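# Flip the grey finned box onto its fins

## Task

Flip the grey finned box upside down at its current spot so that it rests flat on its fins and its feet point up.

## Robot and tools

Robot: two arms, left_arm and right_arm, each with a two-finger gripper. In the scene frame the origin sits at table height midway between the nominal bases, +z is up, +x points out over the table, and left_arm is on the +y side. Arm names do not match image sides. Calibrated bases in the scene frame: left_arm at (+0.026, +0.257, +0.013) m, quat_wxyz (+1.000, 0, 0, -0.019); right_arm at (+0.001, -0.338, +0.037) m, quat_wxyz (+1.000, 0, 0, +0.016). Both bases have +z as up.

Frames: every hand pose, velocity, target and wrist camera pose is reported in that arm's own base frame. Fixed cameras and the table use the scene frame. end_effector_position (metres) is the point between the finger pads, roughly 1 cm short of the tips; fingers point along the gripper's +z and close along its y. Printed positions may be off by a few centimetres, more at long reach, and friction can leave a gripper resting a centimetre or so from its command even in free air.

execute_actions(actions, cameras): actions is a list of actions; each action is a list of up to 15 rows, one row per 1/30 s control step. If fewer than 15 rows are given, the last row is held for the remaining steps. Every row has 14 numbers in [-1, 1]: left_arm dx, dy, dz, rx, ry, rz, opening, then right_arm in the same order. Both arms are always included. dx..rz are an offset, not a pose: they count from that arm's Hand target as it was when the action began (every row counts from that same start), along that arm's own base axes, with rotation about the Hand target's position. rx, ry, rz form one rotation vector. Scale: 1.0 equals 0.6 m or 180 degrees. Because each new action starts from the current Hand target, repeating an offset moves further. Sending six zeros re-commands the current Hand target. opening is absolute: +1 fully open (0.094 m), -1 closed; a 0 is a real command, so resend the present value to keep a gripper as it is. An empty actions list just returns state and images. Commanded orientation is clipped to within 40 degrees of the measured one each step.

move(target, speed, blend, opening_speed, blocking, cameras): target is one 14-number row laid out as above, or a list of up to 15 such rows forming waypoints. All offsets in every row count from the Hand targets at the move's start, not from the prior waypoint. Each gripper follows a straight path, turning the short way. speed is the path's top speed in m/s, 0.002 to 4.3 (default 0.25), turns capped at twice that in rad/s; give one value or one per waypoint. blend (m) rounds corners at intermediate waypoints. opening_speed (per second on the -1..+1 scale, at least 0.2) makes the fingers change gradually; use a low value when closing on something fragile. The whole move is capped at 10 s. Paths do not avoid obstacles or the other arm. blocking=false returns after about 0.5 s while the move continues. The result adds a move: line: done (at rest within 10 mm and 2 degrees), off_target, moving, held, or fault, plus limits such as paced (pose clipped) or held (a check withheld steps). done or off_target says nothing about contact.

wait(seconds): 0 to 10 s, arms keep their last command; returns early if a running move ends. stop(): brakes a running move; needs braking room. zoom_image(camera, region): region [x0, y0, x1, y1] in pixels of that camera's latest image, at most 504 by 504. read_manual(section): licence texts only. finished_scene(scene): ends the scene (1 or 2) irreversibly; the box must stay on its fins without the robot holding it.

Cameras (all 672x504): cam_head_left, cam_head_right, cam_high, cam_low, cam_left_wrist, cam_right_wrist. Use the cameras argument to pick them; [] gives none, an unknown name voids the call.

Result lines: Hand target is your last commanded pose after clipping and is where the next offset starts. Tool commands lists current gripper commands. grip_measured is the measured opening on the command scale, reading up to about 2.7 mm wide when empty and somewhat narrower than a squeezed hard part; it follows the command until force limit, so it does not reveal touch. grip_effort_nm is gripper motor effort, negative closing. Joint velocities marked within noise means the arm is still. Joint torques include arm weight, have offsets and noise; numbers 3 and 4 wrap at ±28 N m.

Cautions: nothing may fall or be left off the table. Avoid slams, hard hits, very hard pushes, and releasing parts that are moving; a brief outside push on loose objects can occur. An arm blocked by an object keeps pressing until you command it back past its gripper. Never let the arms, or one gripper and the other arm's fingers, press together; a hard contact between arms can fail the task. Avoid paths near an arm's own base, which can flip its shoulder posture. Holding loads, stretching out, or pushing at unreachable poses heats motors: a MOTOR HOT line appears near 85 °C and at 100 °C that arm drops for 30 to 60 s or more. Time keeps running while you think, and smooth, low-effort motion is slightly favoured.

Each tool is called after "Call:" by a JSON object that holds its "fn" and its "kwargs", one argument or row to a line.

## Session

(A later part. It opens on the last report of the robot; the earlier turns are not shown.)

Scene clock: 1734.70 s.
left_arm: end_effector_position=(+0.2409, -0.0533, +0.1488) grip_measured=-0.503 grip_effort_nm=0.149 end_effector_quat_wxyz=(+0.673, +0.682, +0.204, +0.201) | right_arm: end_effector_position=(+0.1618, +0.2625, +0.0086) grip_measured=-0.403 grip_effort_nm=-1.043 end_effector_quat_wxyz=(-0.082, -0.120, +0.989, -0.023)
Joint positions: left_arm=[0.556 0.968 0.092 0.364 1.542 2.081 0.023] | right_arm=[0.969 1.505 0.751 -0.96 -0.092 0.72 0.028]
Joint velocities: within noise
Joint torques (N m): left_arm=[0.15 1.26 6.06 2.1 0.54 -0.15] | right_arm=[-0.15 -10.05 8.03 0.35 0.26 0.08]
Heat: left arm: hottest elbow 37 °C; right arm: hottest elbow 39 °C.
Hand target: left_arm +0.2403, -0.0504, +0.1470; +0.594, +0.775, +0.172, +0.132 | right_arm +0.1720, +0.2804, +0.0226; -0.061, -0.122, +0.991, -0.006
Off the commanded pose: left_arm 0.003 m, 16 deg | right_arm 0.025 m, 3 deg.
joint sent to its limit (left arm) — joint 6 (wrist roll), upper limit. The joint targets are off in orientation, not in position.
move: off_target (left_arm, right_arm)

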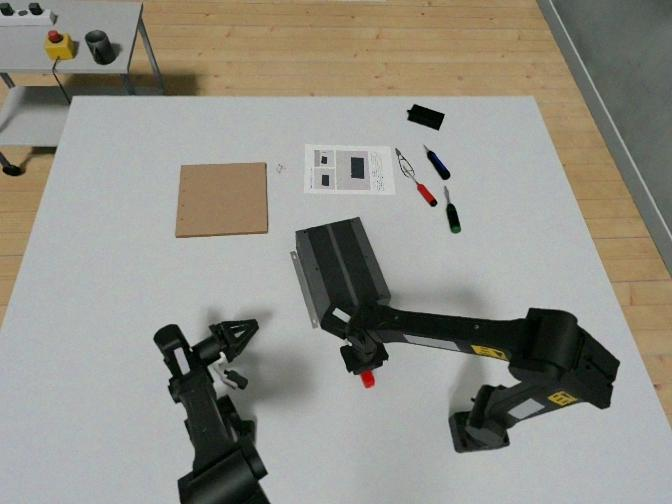

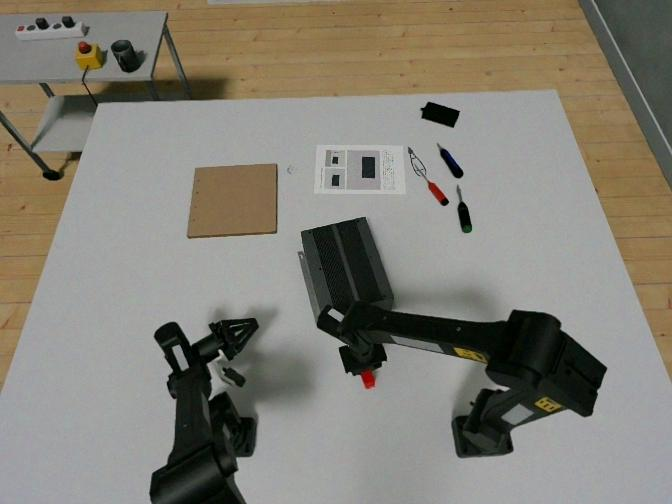

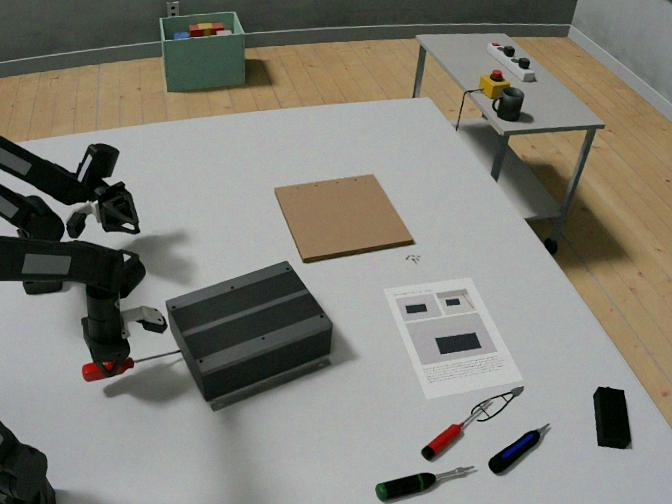

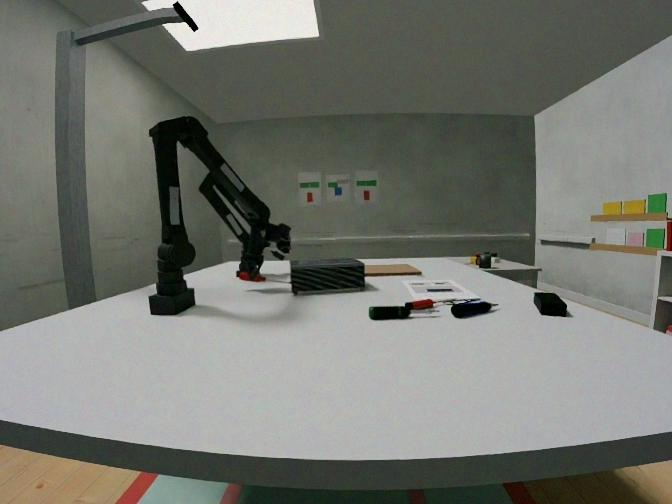

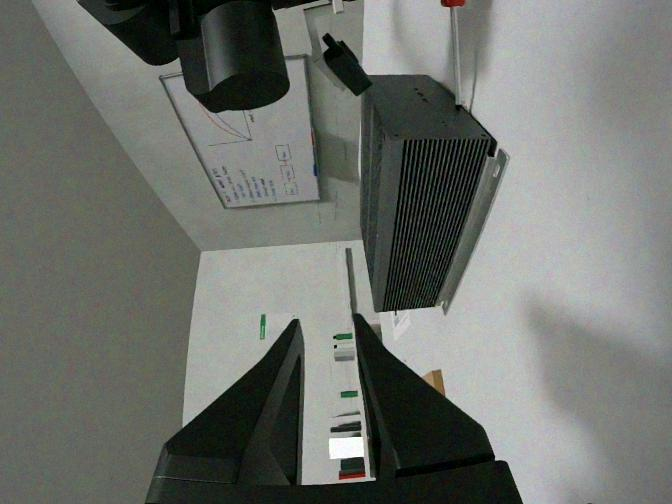

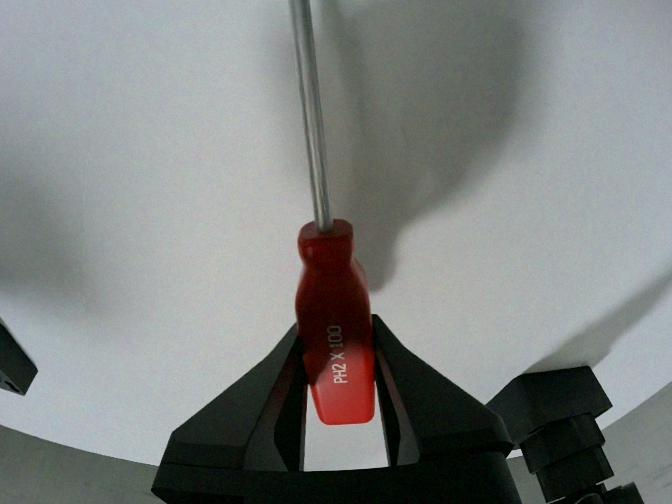

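Call:
{"fn": "zoom_image", "kwargs": {
  "camera": "cam_left_wrist",
  "region": [320, 0, 560, 180]
}}

Call:
{"fn": "zoom_image", "kwargs": {
  "camera": "cam_high",
  "region": [60, 230, 340, 430]
}}

Scaled by 2.100 from the camera's 672x504 image, which has a finer 960x720 frame.

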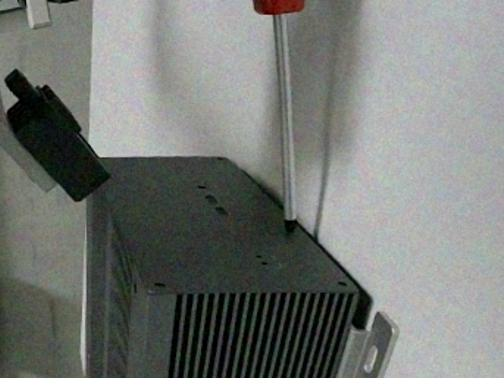

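Scaled by 1.800.

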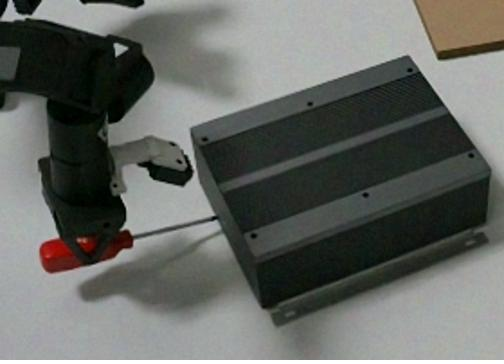

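Call:
{"fn": "move", "kwargs": {
  "target": [
    [0,0,0,0,0,0,-0.5,-0.01,-0.002,-0.06,0,0,0,-0.75],
    [0,0,0,0,0,0,-0.5,-0.01,-0.002,-0.075,0,0,0,-0.75],
    [0,0,0,0,0,0,-0.5,-0.01,-0.002,-0.075,0,0,0,0.3]
  ],
  "speed": 0.05,
  "opening_speed": 0.6,
  "cameras": ["cam_right_wrist","cam_left_wrist","cam_high"]
}}

Scene clock: 1769.63 s.
left_arm: end_effector_position=(+0.2409, -0.0533, +0.1488) grip_measured=-0.503 grip_effort_nm=0.154 end_effector_quat_wxyz=(+0.673, +0.682, +0.204, +0.201) | right_arm: end_effector_position=(+0.1685, +0.2769, -0.0196) grip_measured=+0.297 grip_effort_nm=0.076 end_effector_quat_wxyz=(-0.060, -0.121, +0.991, -0.005)
Joint positions: left_arm=[0.556 0.968 0.092 0.365 1.542 2.081 0.023] | right_arm=[0.98 1.571 0.731 -0.817 -0.085 0.734 0.061]
Joint velocities: within noise
Joint torques (N m): left_arm=[0.09 1.14 6.08 2.07 0.53 -0.16] | right_arm=[-0.03 -7.65 5.12 0.76 -0.02 0.05]
Heat: left arm: hottest elbow 37 °C; right arm: hottest elbow 39 °C.
Hand target: left_arm +0.2403, -0.0504, +0.1470; +0.594, +0.775, +0.172, +0.132 | right_arm +0.1659, +0.2791, -0.0225; -0.061, -0.123, +0.991, -0.006
Off the commanded pose: left_arm 0.003 m, 16 deg | right_arm 0.004 m, 0 deg.
joint sent to its limit (left arm) — joint 6 (wrist roll), upper limit. The joint targets are off in orientation, not in position.
move: off_target (left_arm)
Images, in order (width x height): cam_high 672x504, cam_left_wrist 672x504, cam_right_wrist 672x504.

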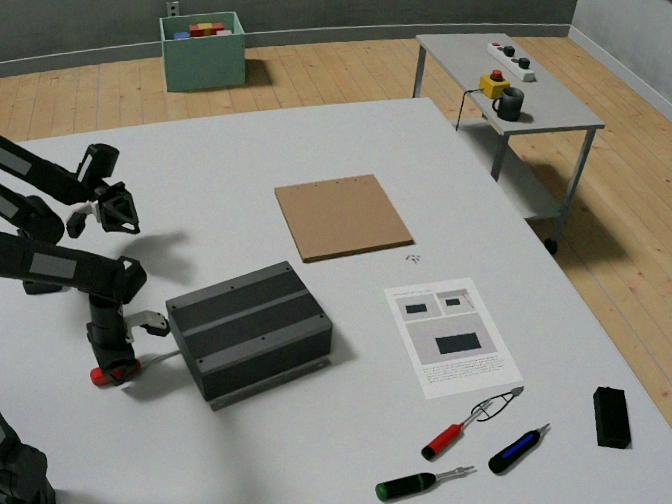

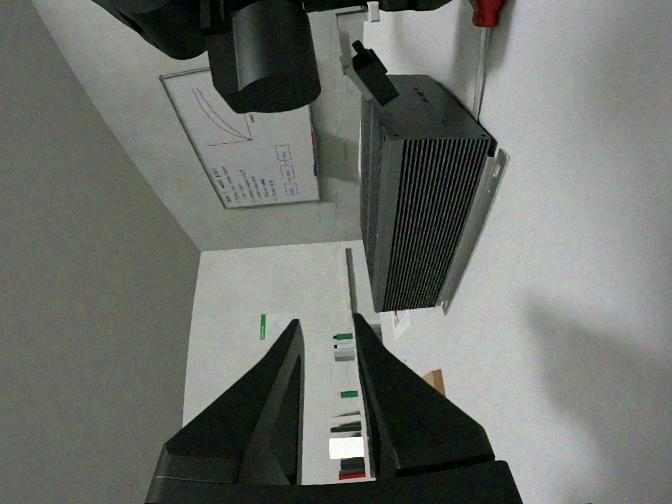

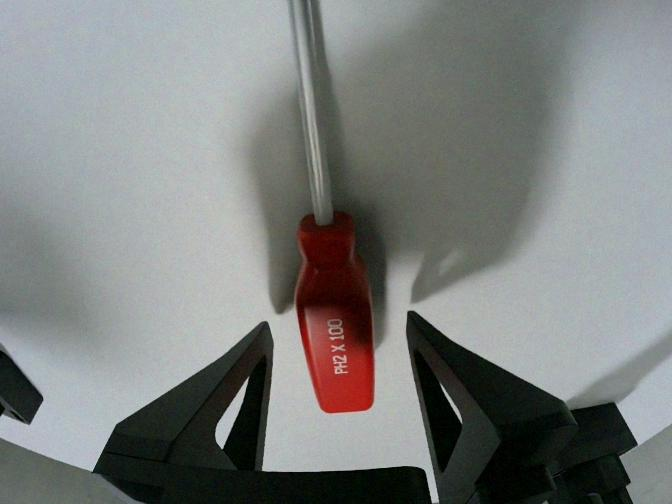

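Call:
{"fn": "move", "kwargs": {
  "target": [
    [0,0,0,0,0,0,-0.5,-0.02,-0.005,0.13,0,0,0,0.3],
    [0,0,0,0,0,0,-0.5,-0.14,-0.03,0.15,0.07,-0.28,0,0.3]
  ],
  "speed": 0.25
}}

Scene clock: 1790.33 s.
left_arm: end_effector_position=(+0.2409, -0.0533, +0.1488) grip_measured=-0.503 grip_effort_nm=0.154 end_effector_quat_wxyz=(+0.673, +0.682, +0.204, +0.201) | right_arm: end_effector_position=(+0.0854, +0.2595, +0.0674) grip_measured=+0.298 grip_effort_nm=0.076 end_effector_quat_wxyz=(+0.378, -0.110, +0.918, +0.048)
Joint positions: left_arm=[0.556 0.968 0.092 0.365 1.542 2.081 0.023] | right_arm=[1.711 1.147 0.465 -0.785 0.776 1.43 0.061]
Joint velocities: within noise
Joint torques (N m): left_arm=[0.15 0.97 6.04 2.1 0.54 -0.16] | right_arm=[0.44 -2.32 6.67 0.34 0.7 0.04]
Heat: left arm: hottest elbow 36 °C; right arm: hottest elbow 38 °C.
Hand target: left_arm +0.2403, -0.0504, +0.1470; +0.594, +0.775, +0.172, +0.132 | right_arm +0.0819, +0.2611, +0.0675; +0.379, -0.114, +0.917, +0.048
Off the commanded pose: left_arm 0.003 m, 16 deg | right_arm 0.004 m, 1 deg.
joint sent to its limit (left arm) — joint 6 (wrist roll), upper limit. The joint targets are off in orientation, not in position.
move: off_target (left_arm)

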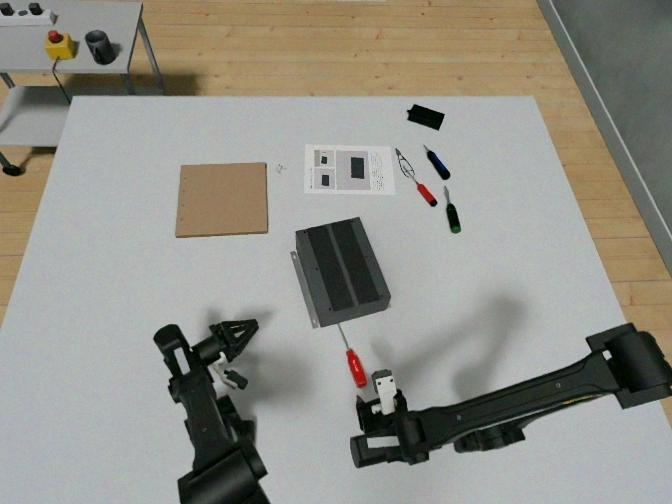

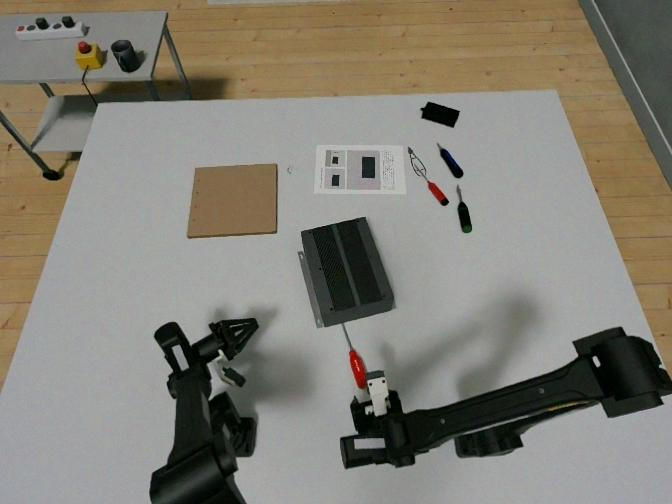

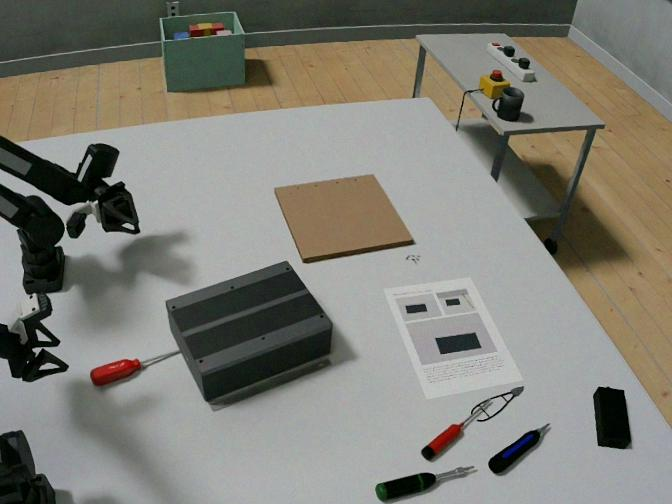

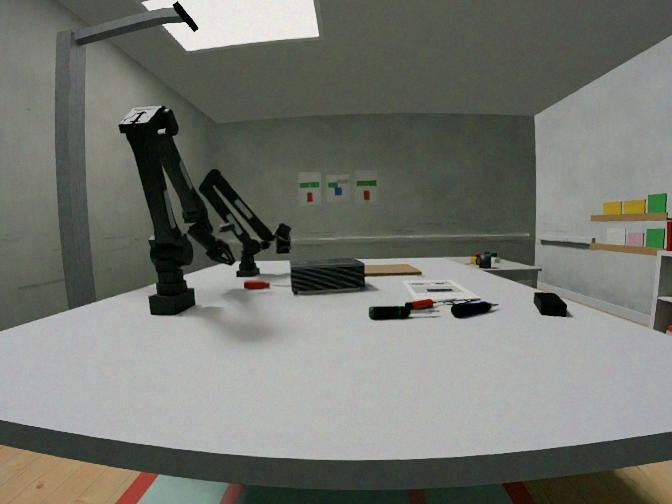

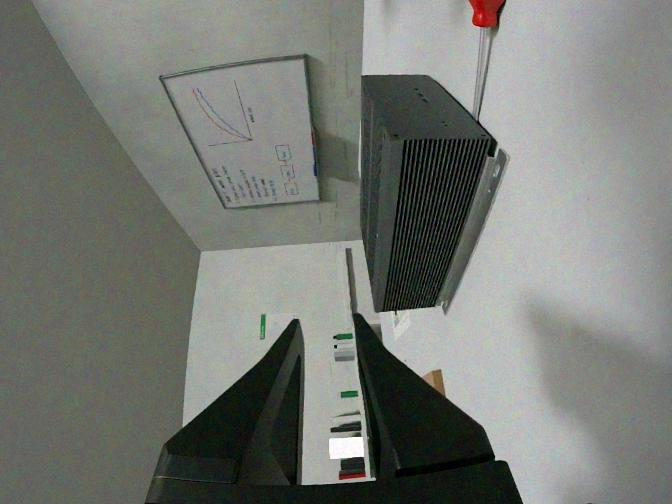

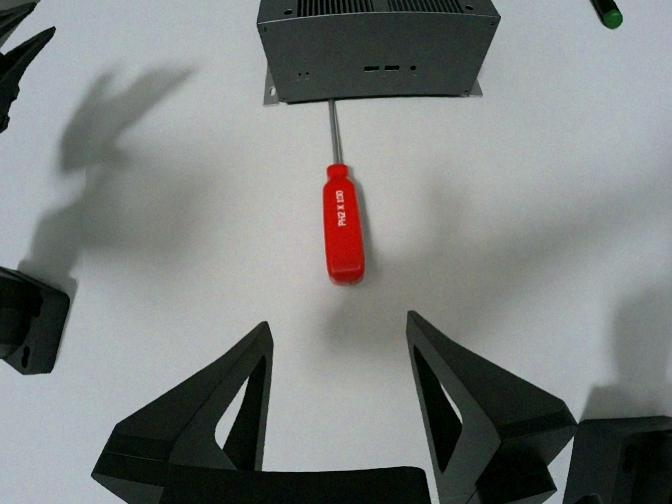

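Call:
{"fn": "zoom_image", "kwargs": {
  "camera": "cam_right_wrist",
  "region": [240, 0, 500, 200]
}}

Scaled by 1.938 from the camera's 672x504 image, which has a finer 960x720 frame.

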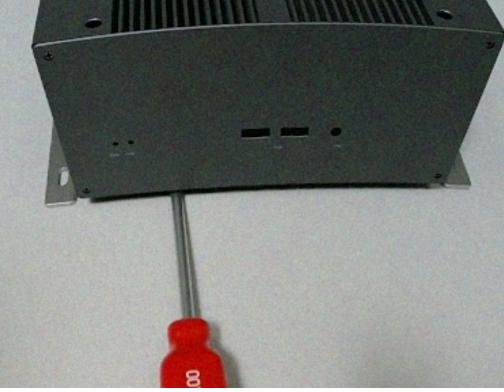

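Call:
{"fn": "move", "kwargs": {
  "target": [
    [0,0,0,0,0,0,-0.5,0.05,0.003,-0.089,0,0,0,0.3],
    [0,0,0,0,0,0,-0.5,0.108,0.0175,-0.1475,0,0,0,0.3]
  ],
  "speed": 0.1,
  "cameras": ["cam_right_wrist","cam_left_wrist","cam_high"]
}}

Scene clock: 1802.97 s.
left_arm: end_effector_position=(+0.2409, -0.0533, +0.1488) grip_measured=-0.503 grip_effort_nm=0.149 end_effector_quat_wxyz=(+0.673, +0.682, +0.204, +0.201) | right_arm: end_effector_position=(+0.1429, +0.2731, -0.0186) grip_measured=+0.298 grip_effort_nm=0.076 end_effector_quat_wxyz=(+0.380, -0.116, +0.916, +0.051)
Joint positions: left_arm=[0.556 0.968 0.092 0.365 1.542 2.081 0.023] | right_arm=[1.468 1.461 0.354 -0.122 0.723 1.086 0.061]
Joint velocities: within noise
Joint torques (N m): left_arm=[0.03 1.14 6.06 2.1 0.54 -0.15] | right_arm=[-2.2 -4.72 3.69 1.51 0.33 -0.15]
Heat: left arm: hottest elbow 36 °C; right arm: hottest elbow 38 °C.
Hand target: left_arm +0.2403, -0.0504, +0.1470; +0.594, +0.775, +0.172, +0.132 | right_arm +0.1466, +0.2718, -0.0210; +0.379, -0.114, +0.917, +0.048
Off the commanded pose: left_arm 0.003 m, 16 deg | right_arm 0.005 m, 0 deg.
joint sent to its limit (left arm) — joint 6 (wrist roll), upper limit. The joint targets are off in orientation, not in position.
move: off_target (left_arm)
Images, in order (width x height): cam_high 672x504, cam_left_wrist 672x504, cam_right_wrist 672x504.

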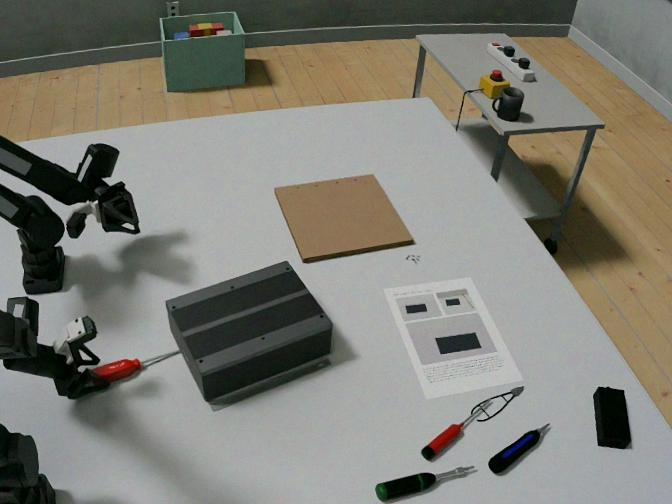

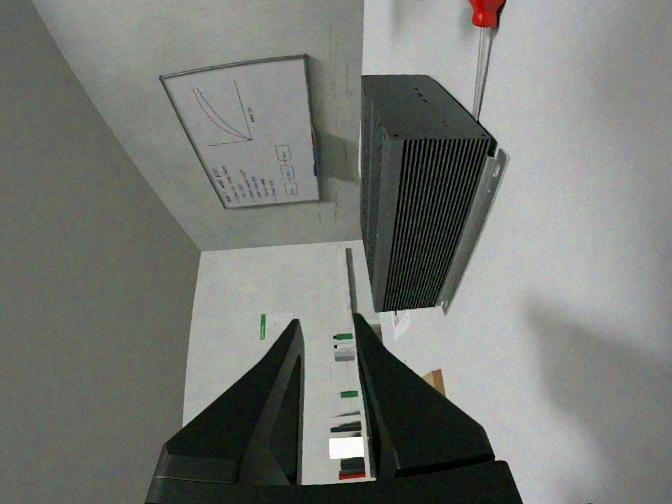

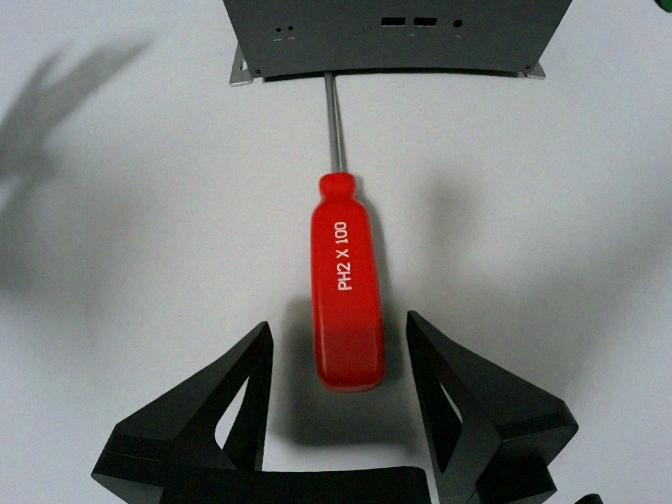

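Call:
{"fn": "move", "kwargs": {
  "target": [0,0,0,0,0,0,-0.5,0,0,0,0,0,0,-0.75],
  "opening_speed": 0.6,
  "cameras": ["cam_right_wrist"]
}}

Call:
{"fn": "move", "kwargs": {
  "target": [0,0,0,0,0,0,-0.5,0.0324,0.0078,0.004,0,0,0,-0.75],
  "speed": 0.04,
  "cameras": ["cam_right_wrist","cam_left_wrist","cam_high"]
}}

Scene clock: 1810.13 s.
left_arm: end_effector_position=(+0.2409, -0.0532, +0.1488) grip_measured=-0.503 grip_effort_nm=0.154 end_effector_quat_wxyz=(+0.673, +0.682, +0.204, +0.201) | right_arm: end_effector_position=(+0.1430, +0.2731, -0.0186) grip_measured=-0.402 grip_effort_nm=-1.038 end_effector_quat_wxyz=(+0.380, -0.117, +0.916, +0.050)
Joint positions: left_arm=[0.556 0.969 0.092 0.365 1.542 2.081 0.023] | right_arm=[1.468 1.461 0.354 -0.122 0.723 1.084 0.028]
Joint velocities: within noise
Joint torques (N m): left_arm=[0.03 1.14 6.06 2.1 0.53 -0.16] | right_arm=[-2.73 -5.19 3.9 1.42 0.34 -0.13]
Heat: left arm: hottest elbow 36 °C; right arm: hottest elbow 38 °C.
Hand target: left_arm +0.2403, -0.0504, +0.1470; +0.594, +0.775, +0.172, +0.132 | right_arm +0.1468, +0.2717, -0.0209; +0.379, -0.114, +0.917, +0.048
Off the commanded pose: left_arm 0.003 m, 16 deg | right_arm 0.005 m, 0 deg.
joint sent to its limit (left arm) — joint 6 (wrist roll), upper limit. The joint targets are off in orientation, not in position.
move: off_target (left_arm)
Images, in order (width x height): cam_right_wrist 672x504.

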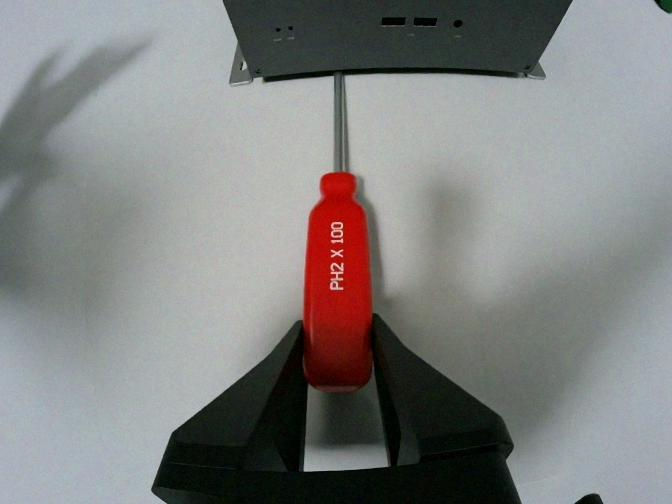

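Scene clock: 1811.40 s.
left_arm: end_effector_position=(+0.2409, -0.0532, +0.1488) grip_measured=-0.503 grip_effort_nm=0.149 end_effector_quat_wxyz=(+0.673, +0.682, +0.204, +0.201) | right_arm: end_effector_position=(+0.1616, +0.2727, -0.0184) grip_measured=-0.402 grip_effort_nm=-1.043 end_effector_quat_wxyz=(+0.379, -0.118, +0.917, +0.046)
Joint positions: left_arm=[0.556 0.969 0.092 0.365 1.542 2.081 0.023] | right_arm=[1.393 1.465 0.354 -0.069 0.697 0.994 0.028]
Joint velocities: within noise
Joint torques (N m): left_arm=[0.09 1.08 6.09 2.1 0.53 -0.16] | right_arm=[-1.79 -4.42 4.64 1.62 0.28 -0.16]
Heat: left arm: hottest elbow 36 °C; right arm: hottest elbow 38 °C.
Hand target: left_arm +0.2403, -0.0504, +0.1470; +0.594, +0.775, +0.172, +0.132 | right_arm +0.1662, +0.2764, -0.0186; +0.379, -0.114, +0.917, +0.048
Off the commanded pose: left_arm 0.003 m, 16 deg | right_arm 0.006 m, 0 deg.
joint sent to its limit (left arm) — joint 6 (wrist roll), upper limit. The joint targets are off in orientation, not in position.
move: off_target (left_arm)
Images, in order (width x height): cam_high 672x504, cam_left_wrist 672x504, cam_right_wrist 672x504.

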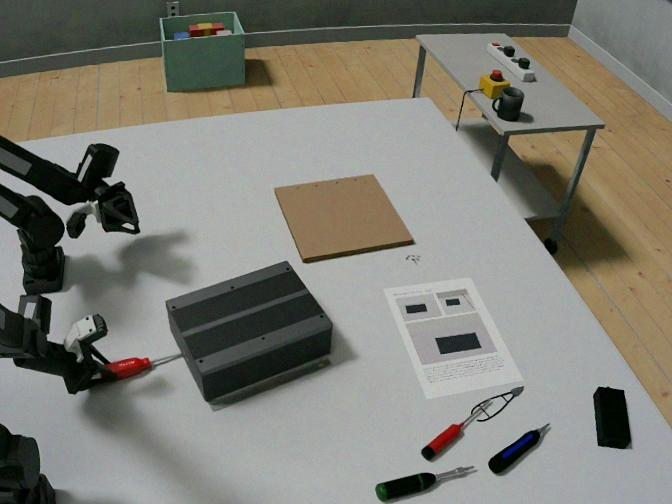

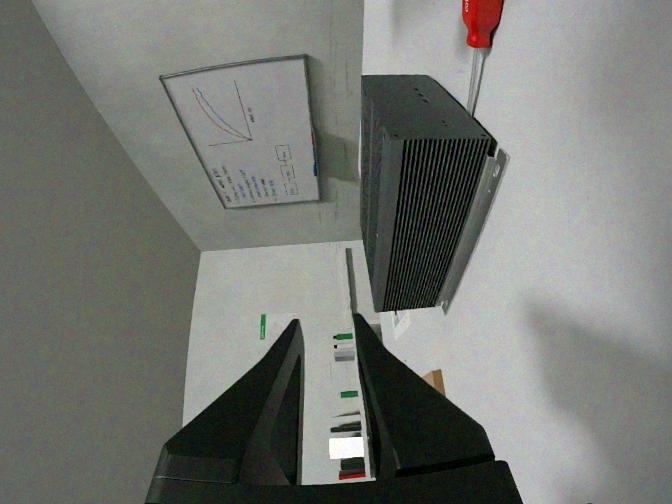

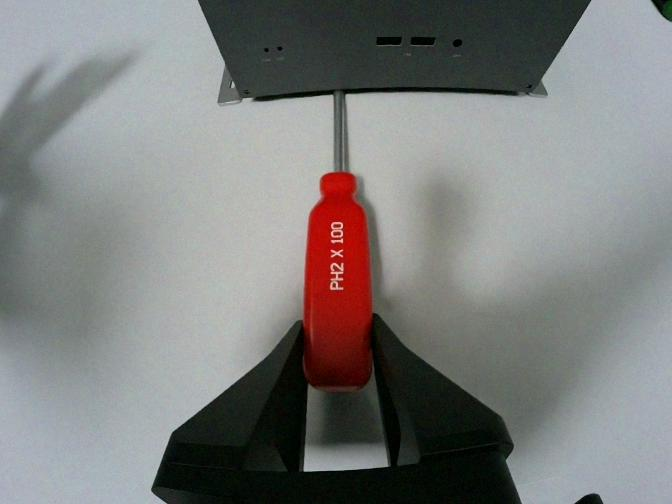

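Call:
{"fn": "move", "kwargs": {
  "target": [0,0,0,0,0,0,-0.5,0.09,0.0216,0.0,0,0,0,-0.75],
  "speed": 0.05,
  "cameras": ["cam_right_wrist","cam_left_wrist","cam_high"]
}}

Scene clock: 1817.30 s.
left_arm: end_effector_position=(+0.2409, -0.0532, +0.1488) grip_measured=-0.503 grip_effort_nm=0.149 end_effector_quat_wxyz=(+0.673, +0.682, +0.204, +0.201) | right_arm: end_effector_position=(+0.2035, +0.2798, -0.0183) grip_measured=-0.402 grip_effort_nm=-1.043 end_effector_quat_wxyz=(+0.375, -0.122, +0.917, +0.050)
Joint positions: left_arm=[0.556 0.969 0.092 0.365 1.542 2.081 0.023] | right_arm=[1.235 1.497 0.374 0.059 0.617 0.806 0.028]
Joint velocities: within noise
Joint torques (N m): left_arm=[-0.03 1.14 6.09 2.11 0.53 -0.15] | right_arm=[-4.01 -3.08 6.67 1.84 0.17 -0.32]
Heat: left arm: hottest elbow 36 °C; right arm: hottest elbow 38 °C.
Hand target: left_arm +0.2403, -0.0504, +0.1470; +0.594, +0.775, +0.172, +0.132 | right_arm +0.2202, +0.2894, -0.0185; +0.379, -0.114, +0.917, +0.048
Off the commanded pose: left_arm 0.003 m, 16 deg | right_arm 0.019 m, 1 deg.
joint sent to its limit (left arm) — joint 6 (wrist roll), upper limit. The joint targets are off in orientation, not in position.
move: off_target (left_arm, right_arm)
Images, in order (width x height): cam_high 672x504, cam_left_wrist 672x504, cam_right_wrist 672x504.

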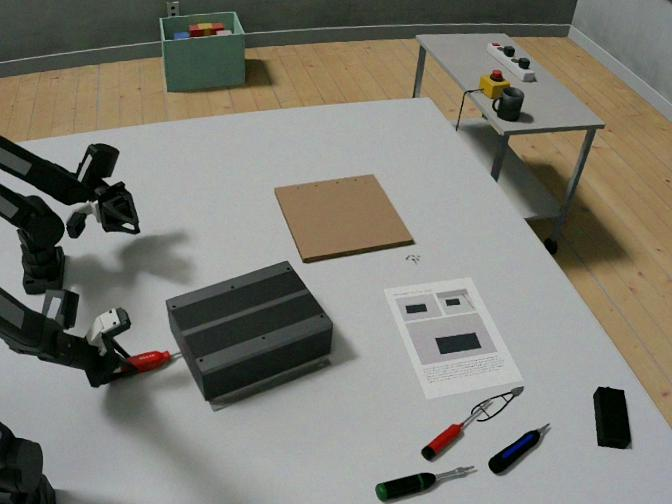

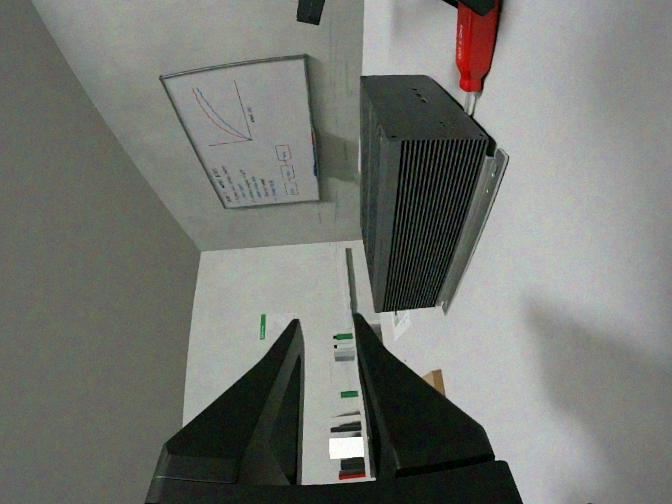

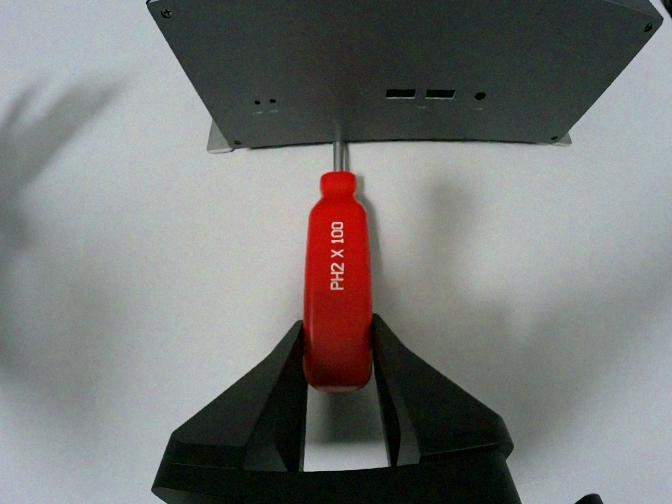

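Call:
{"fn": "move", "kwargs": {
  "target": [
    [0,0,0,0,0,0,-0.5,-0.012,-0.006,0.06,-0.0135,0.054,0,-0.75],
    [0,0,0,0,0,0,-0.5,-0.025,-0.011,0.122,-0.027,0.108,0,-0.75]
  ],
  "speed": 0.05
}}

Scene clock: 1830.63 s.
left_arm: end_effector_position=(+0.2409, -0.0532, +0.1488) grip_measured=-0.503 grip_effort_nm=0.149 end_effector_quat_wxyz=(+0.673, +0.682, +0.204, +0.201) | right_arm: end_effector_position=(+0.1877, +0.2650, +0.0305) grip_measured=-0.408 grip_effort_nm=-1.048 end_effector_quat_wxyz=(+0.195, -0.143, +0.970, +0.005)
Joint positions: left_arm=[0.556 0.969 0.092 0.365 1.542 2.081 0.023] | right_arm=[1.122 1.277 0.559 -0.617 0.316 0.791 0.028]
Joint velocities: within noise
Joint torques (N m): left_arm=[0.15 1.2 6.09 2.1 0.53 -0.16] | right_arm=[-2.32 -8.06 10.17 0.68 0.46 0.13]
Heat: left arm: hottest elbow 36 °C; right arm: hottest elbow 38 °C.
Hand target: left_arm +0.2403, -0.0504, +0.1470; +0.594, +0.775, +0.172, +0.132 | right_arm +0.2052, +0.2827, +0.0546; +0.214, -0.120, +0.969, +0.027
Off the commanded pose: left_arm 0.003 m, 16 deg | right_arm 0.035 m, 4 deg.
joint sent to its limit (left arm) — joint 6 (wrist roll), upper limit. The joint targets are off in orientation, not in position.
move: off_target (left_arm, right_arm)

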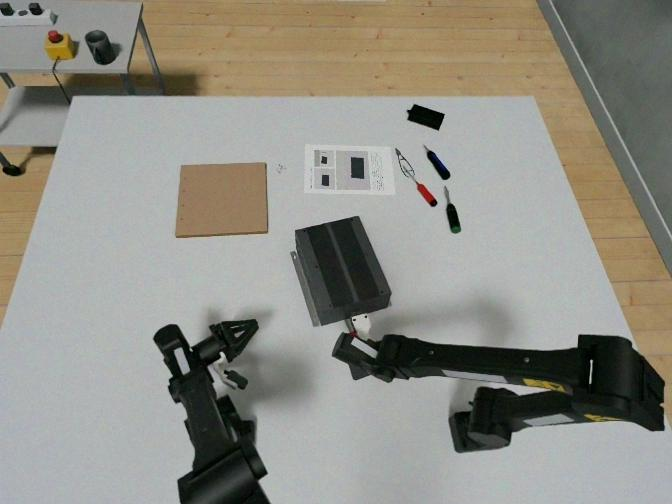

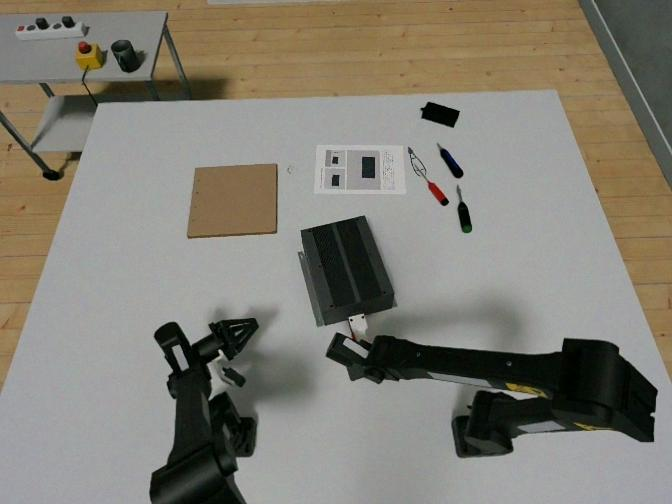

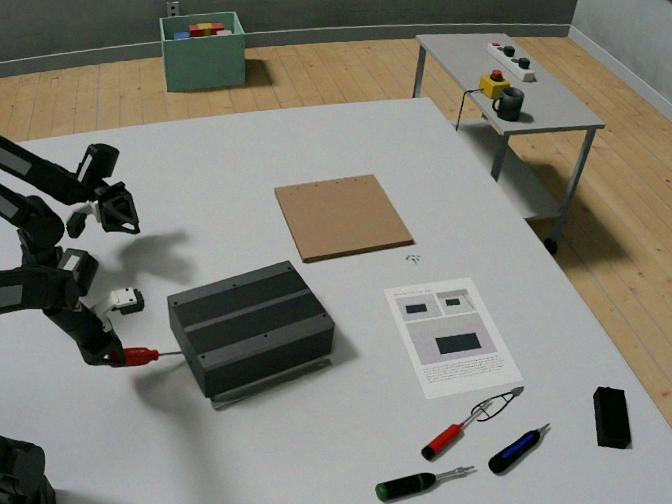

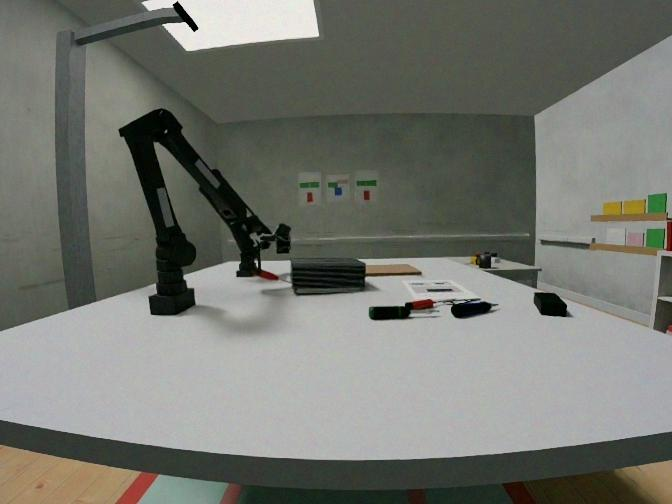

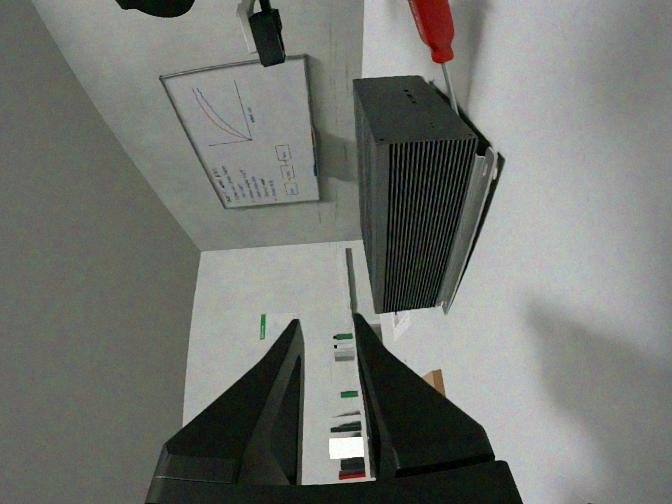

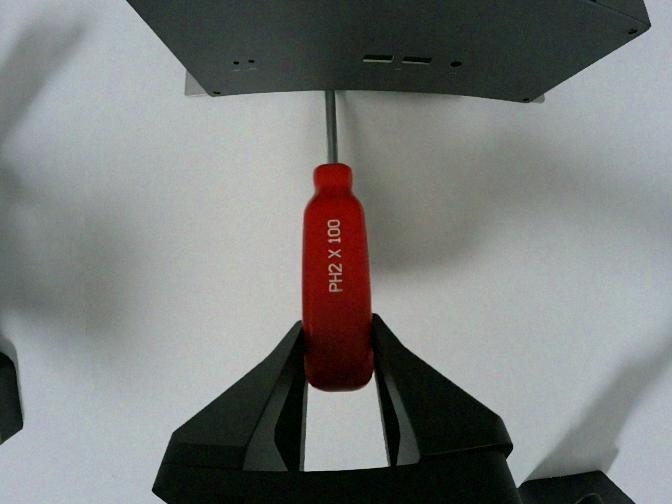

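Call:
{"fn": "zoom_image", "kwargs": {
  "camera": "cam_left_wrist",
  "region": [330, 40, 530, 330]
}}

Call:
{"fn": "zoom_image", "kwargs": {
  "camera": "cam_high",
  "region": [60, 240, 340, 430]
}}

Scaled by 1.738 from the camera's 672x504 image, which has a finer 960x720 frame.

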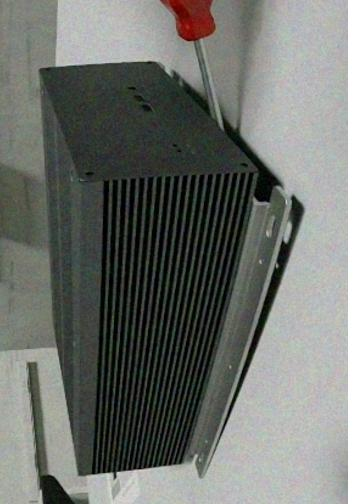

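Scaled by 1.800.

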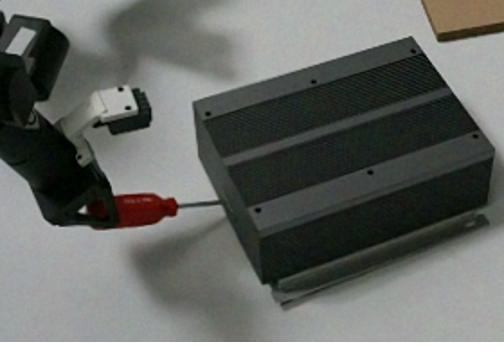

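Call:
{"fn": "move", "kwargs": {
  "target": [
    [0,0,0,0,0,0,-0.5,0.05,0.012,0.0,0,0,0,-0.75],
    [0,0,0,0,0,0,-0.5,0.05,0.017,0.05,-0.007,0.027,0,-0.75]
  ],
  "speed": 0.05
}}

Scene clock: 1845.37 s.
left_arm: end_effector_position=(+0.2409, -0.0532, +0.1488) grip_measured=-0.503 grip_effort_nm=0.149 end_effector_quat_wxyz=(+0.673, +0.682, +0.204, +0.201) | right_arm: end_effector_position=(+0.2064, +0.2694, +0.0538) grip_measured=-0.408 grip_effort_nm=-1.043 end_effector_quat_wxyz=(+0.137, -0.141, +0.980, -0.006)
Joint positions: left_arm=[0.556 0.969 0.092 0.365 1.542 2.081 0.023] | right_arm=[1.029 1.299 0.681 -0.785 0.219 0.725 0.028]
Joint velocities: within noise
Joint torques (N m): left_arm=[0.09 1.08 6.05 2.11 0.53 -0.16] | right_arm=[-2.9 -7.71 11.96 1.03 0.87 -0.02]
Heat: left arm: hottest elbow 36 °C; right arm: hottest elbow 39 °C.
Hand target: left_arm +0.2403, -0.0504, +0.1470; +0.594, +0.775, +0.172, +0.132 | right_arm +0.2352, +0.2930, +0.0846; +0.171, -0.121, +0.978, +0.022
Off the commanded pose: left_arm 0.003 m, 16 deg | right_arm 0.048 m, 6 deg.
joint sent to its limit (left arm) — joint 6 (wrist roll), upper limit. The joint targets are off in orientation, not in position.
move: off_target (left_arm, right_arm)

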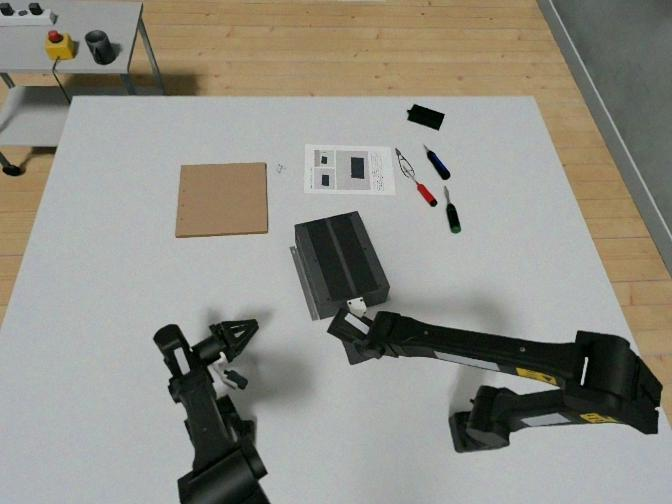

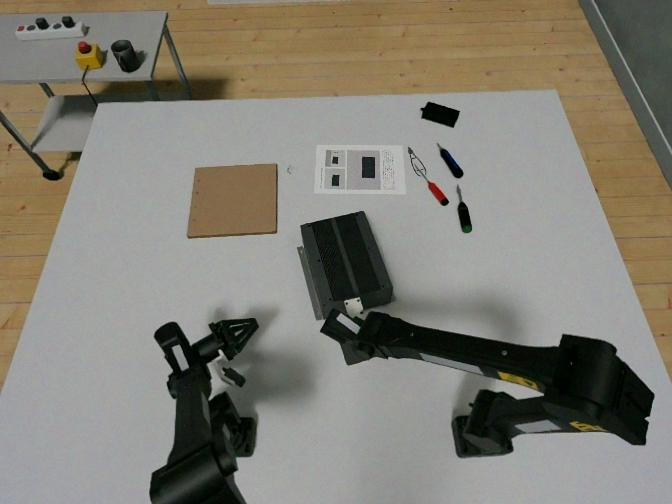

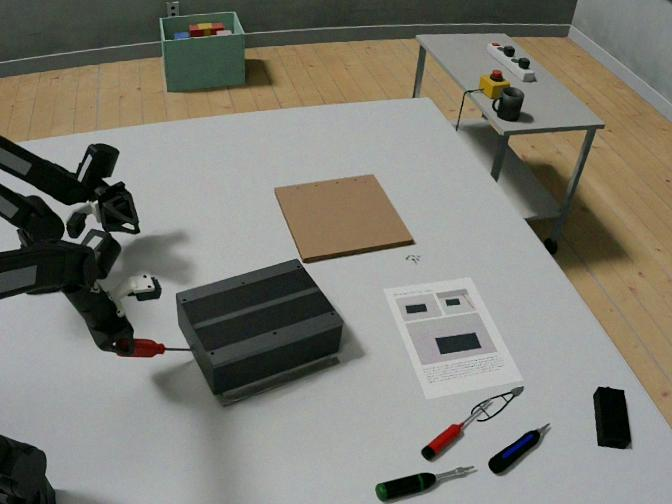

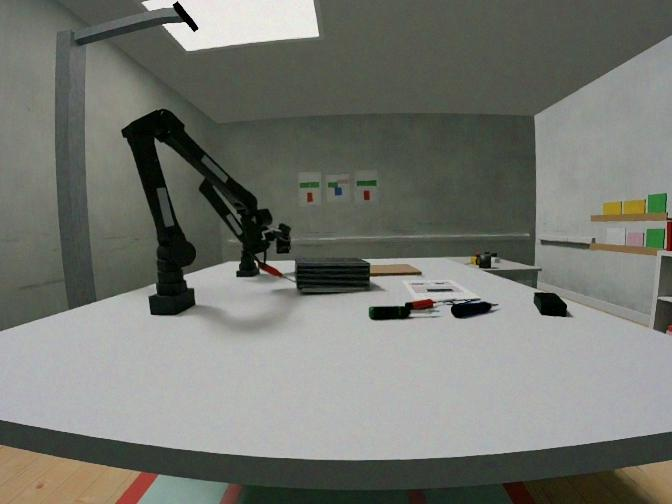

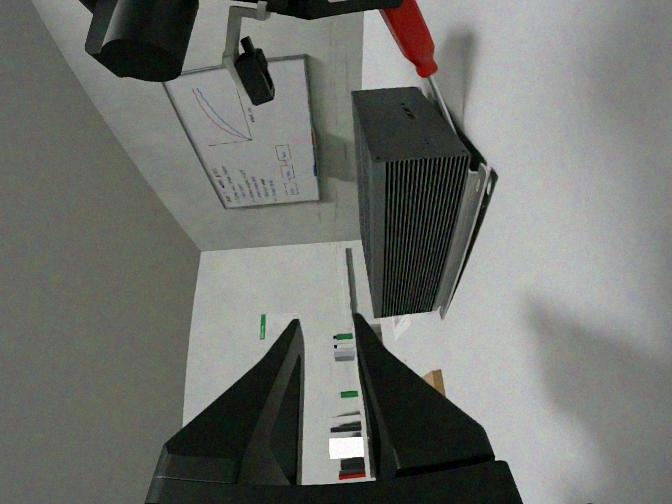

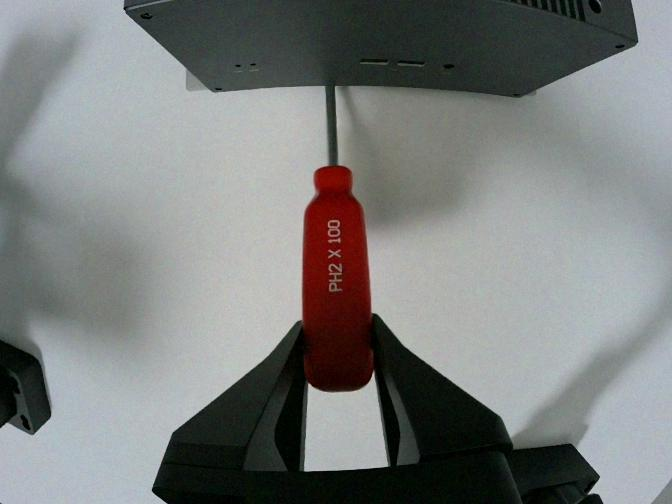

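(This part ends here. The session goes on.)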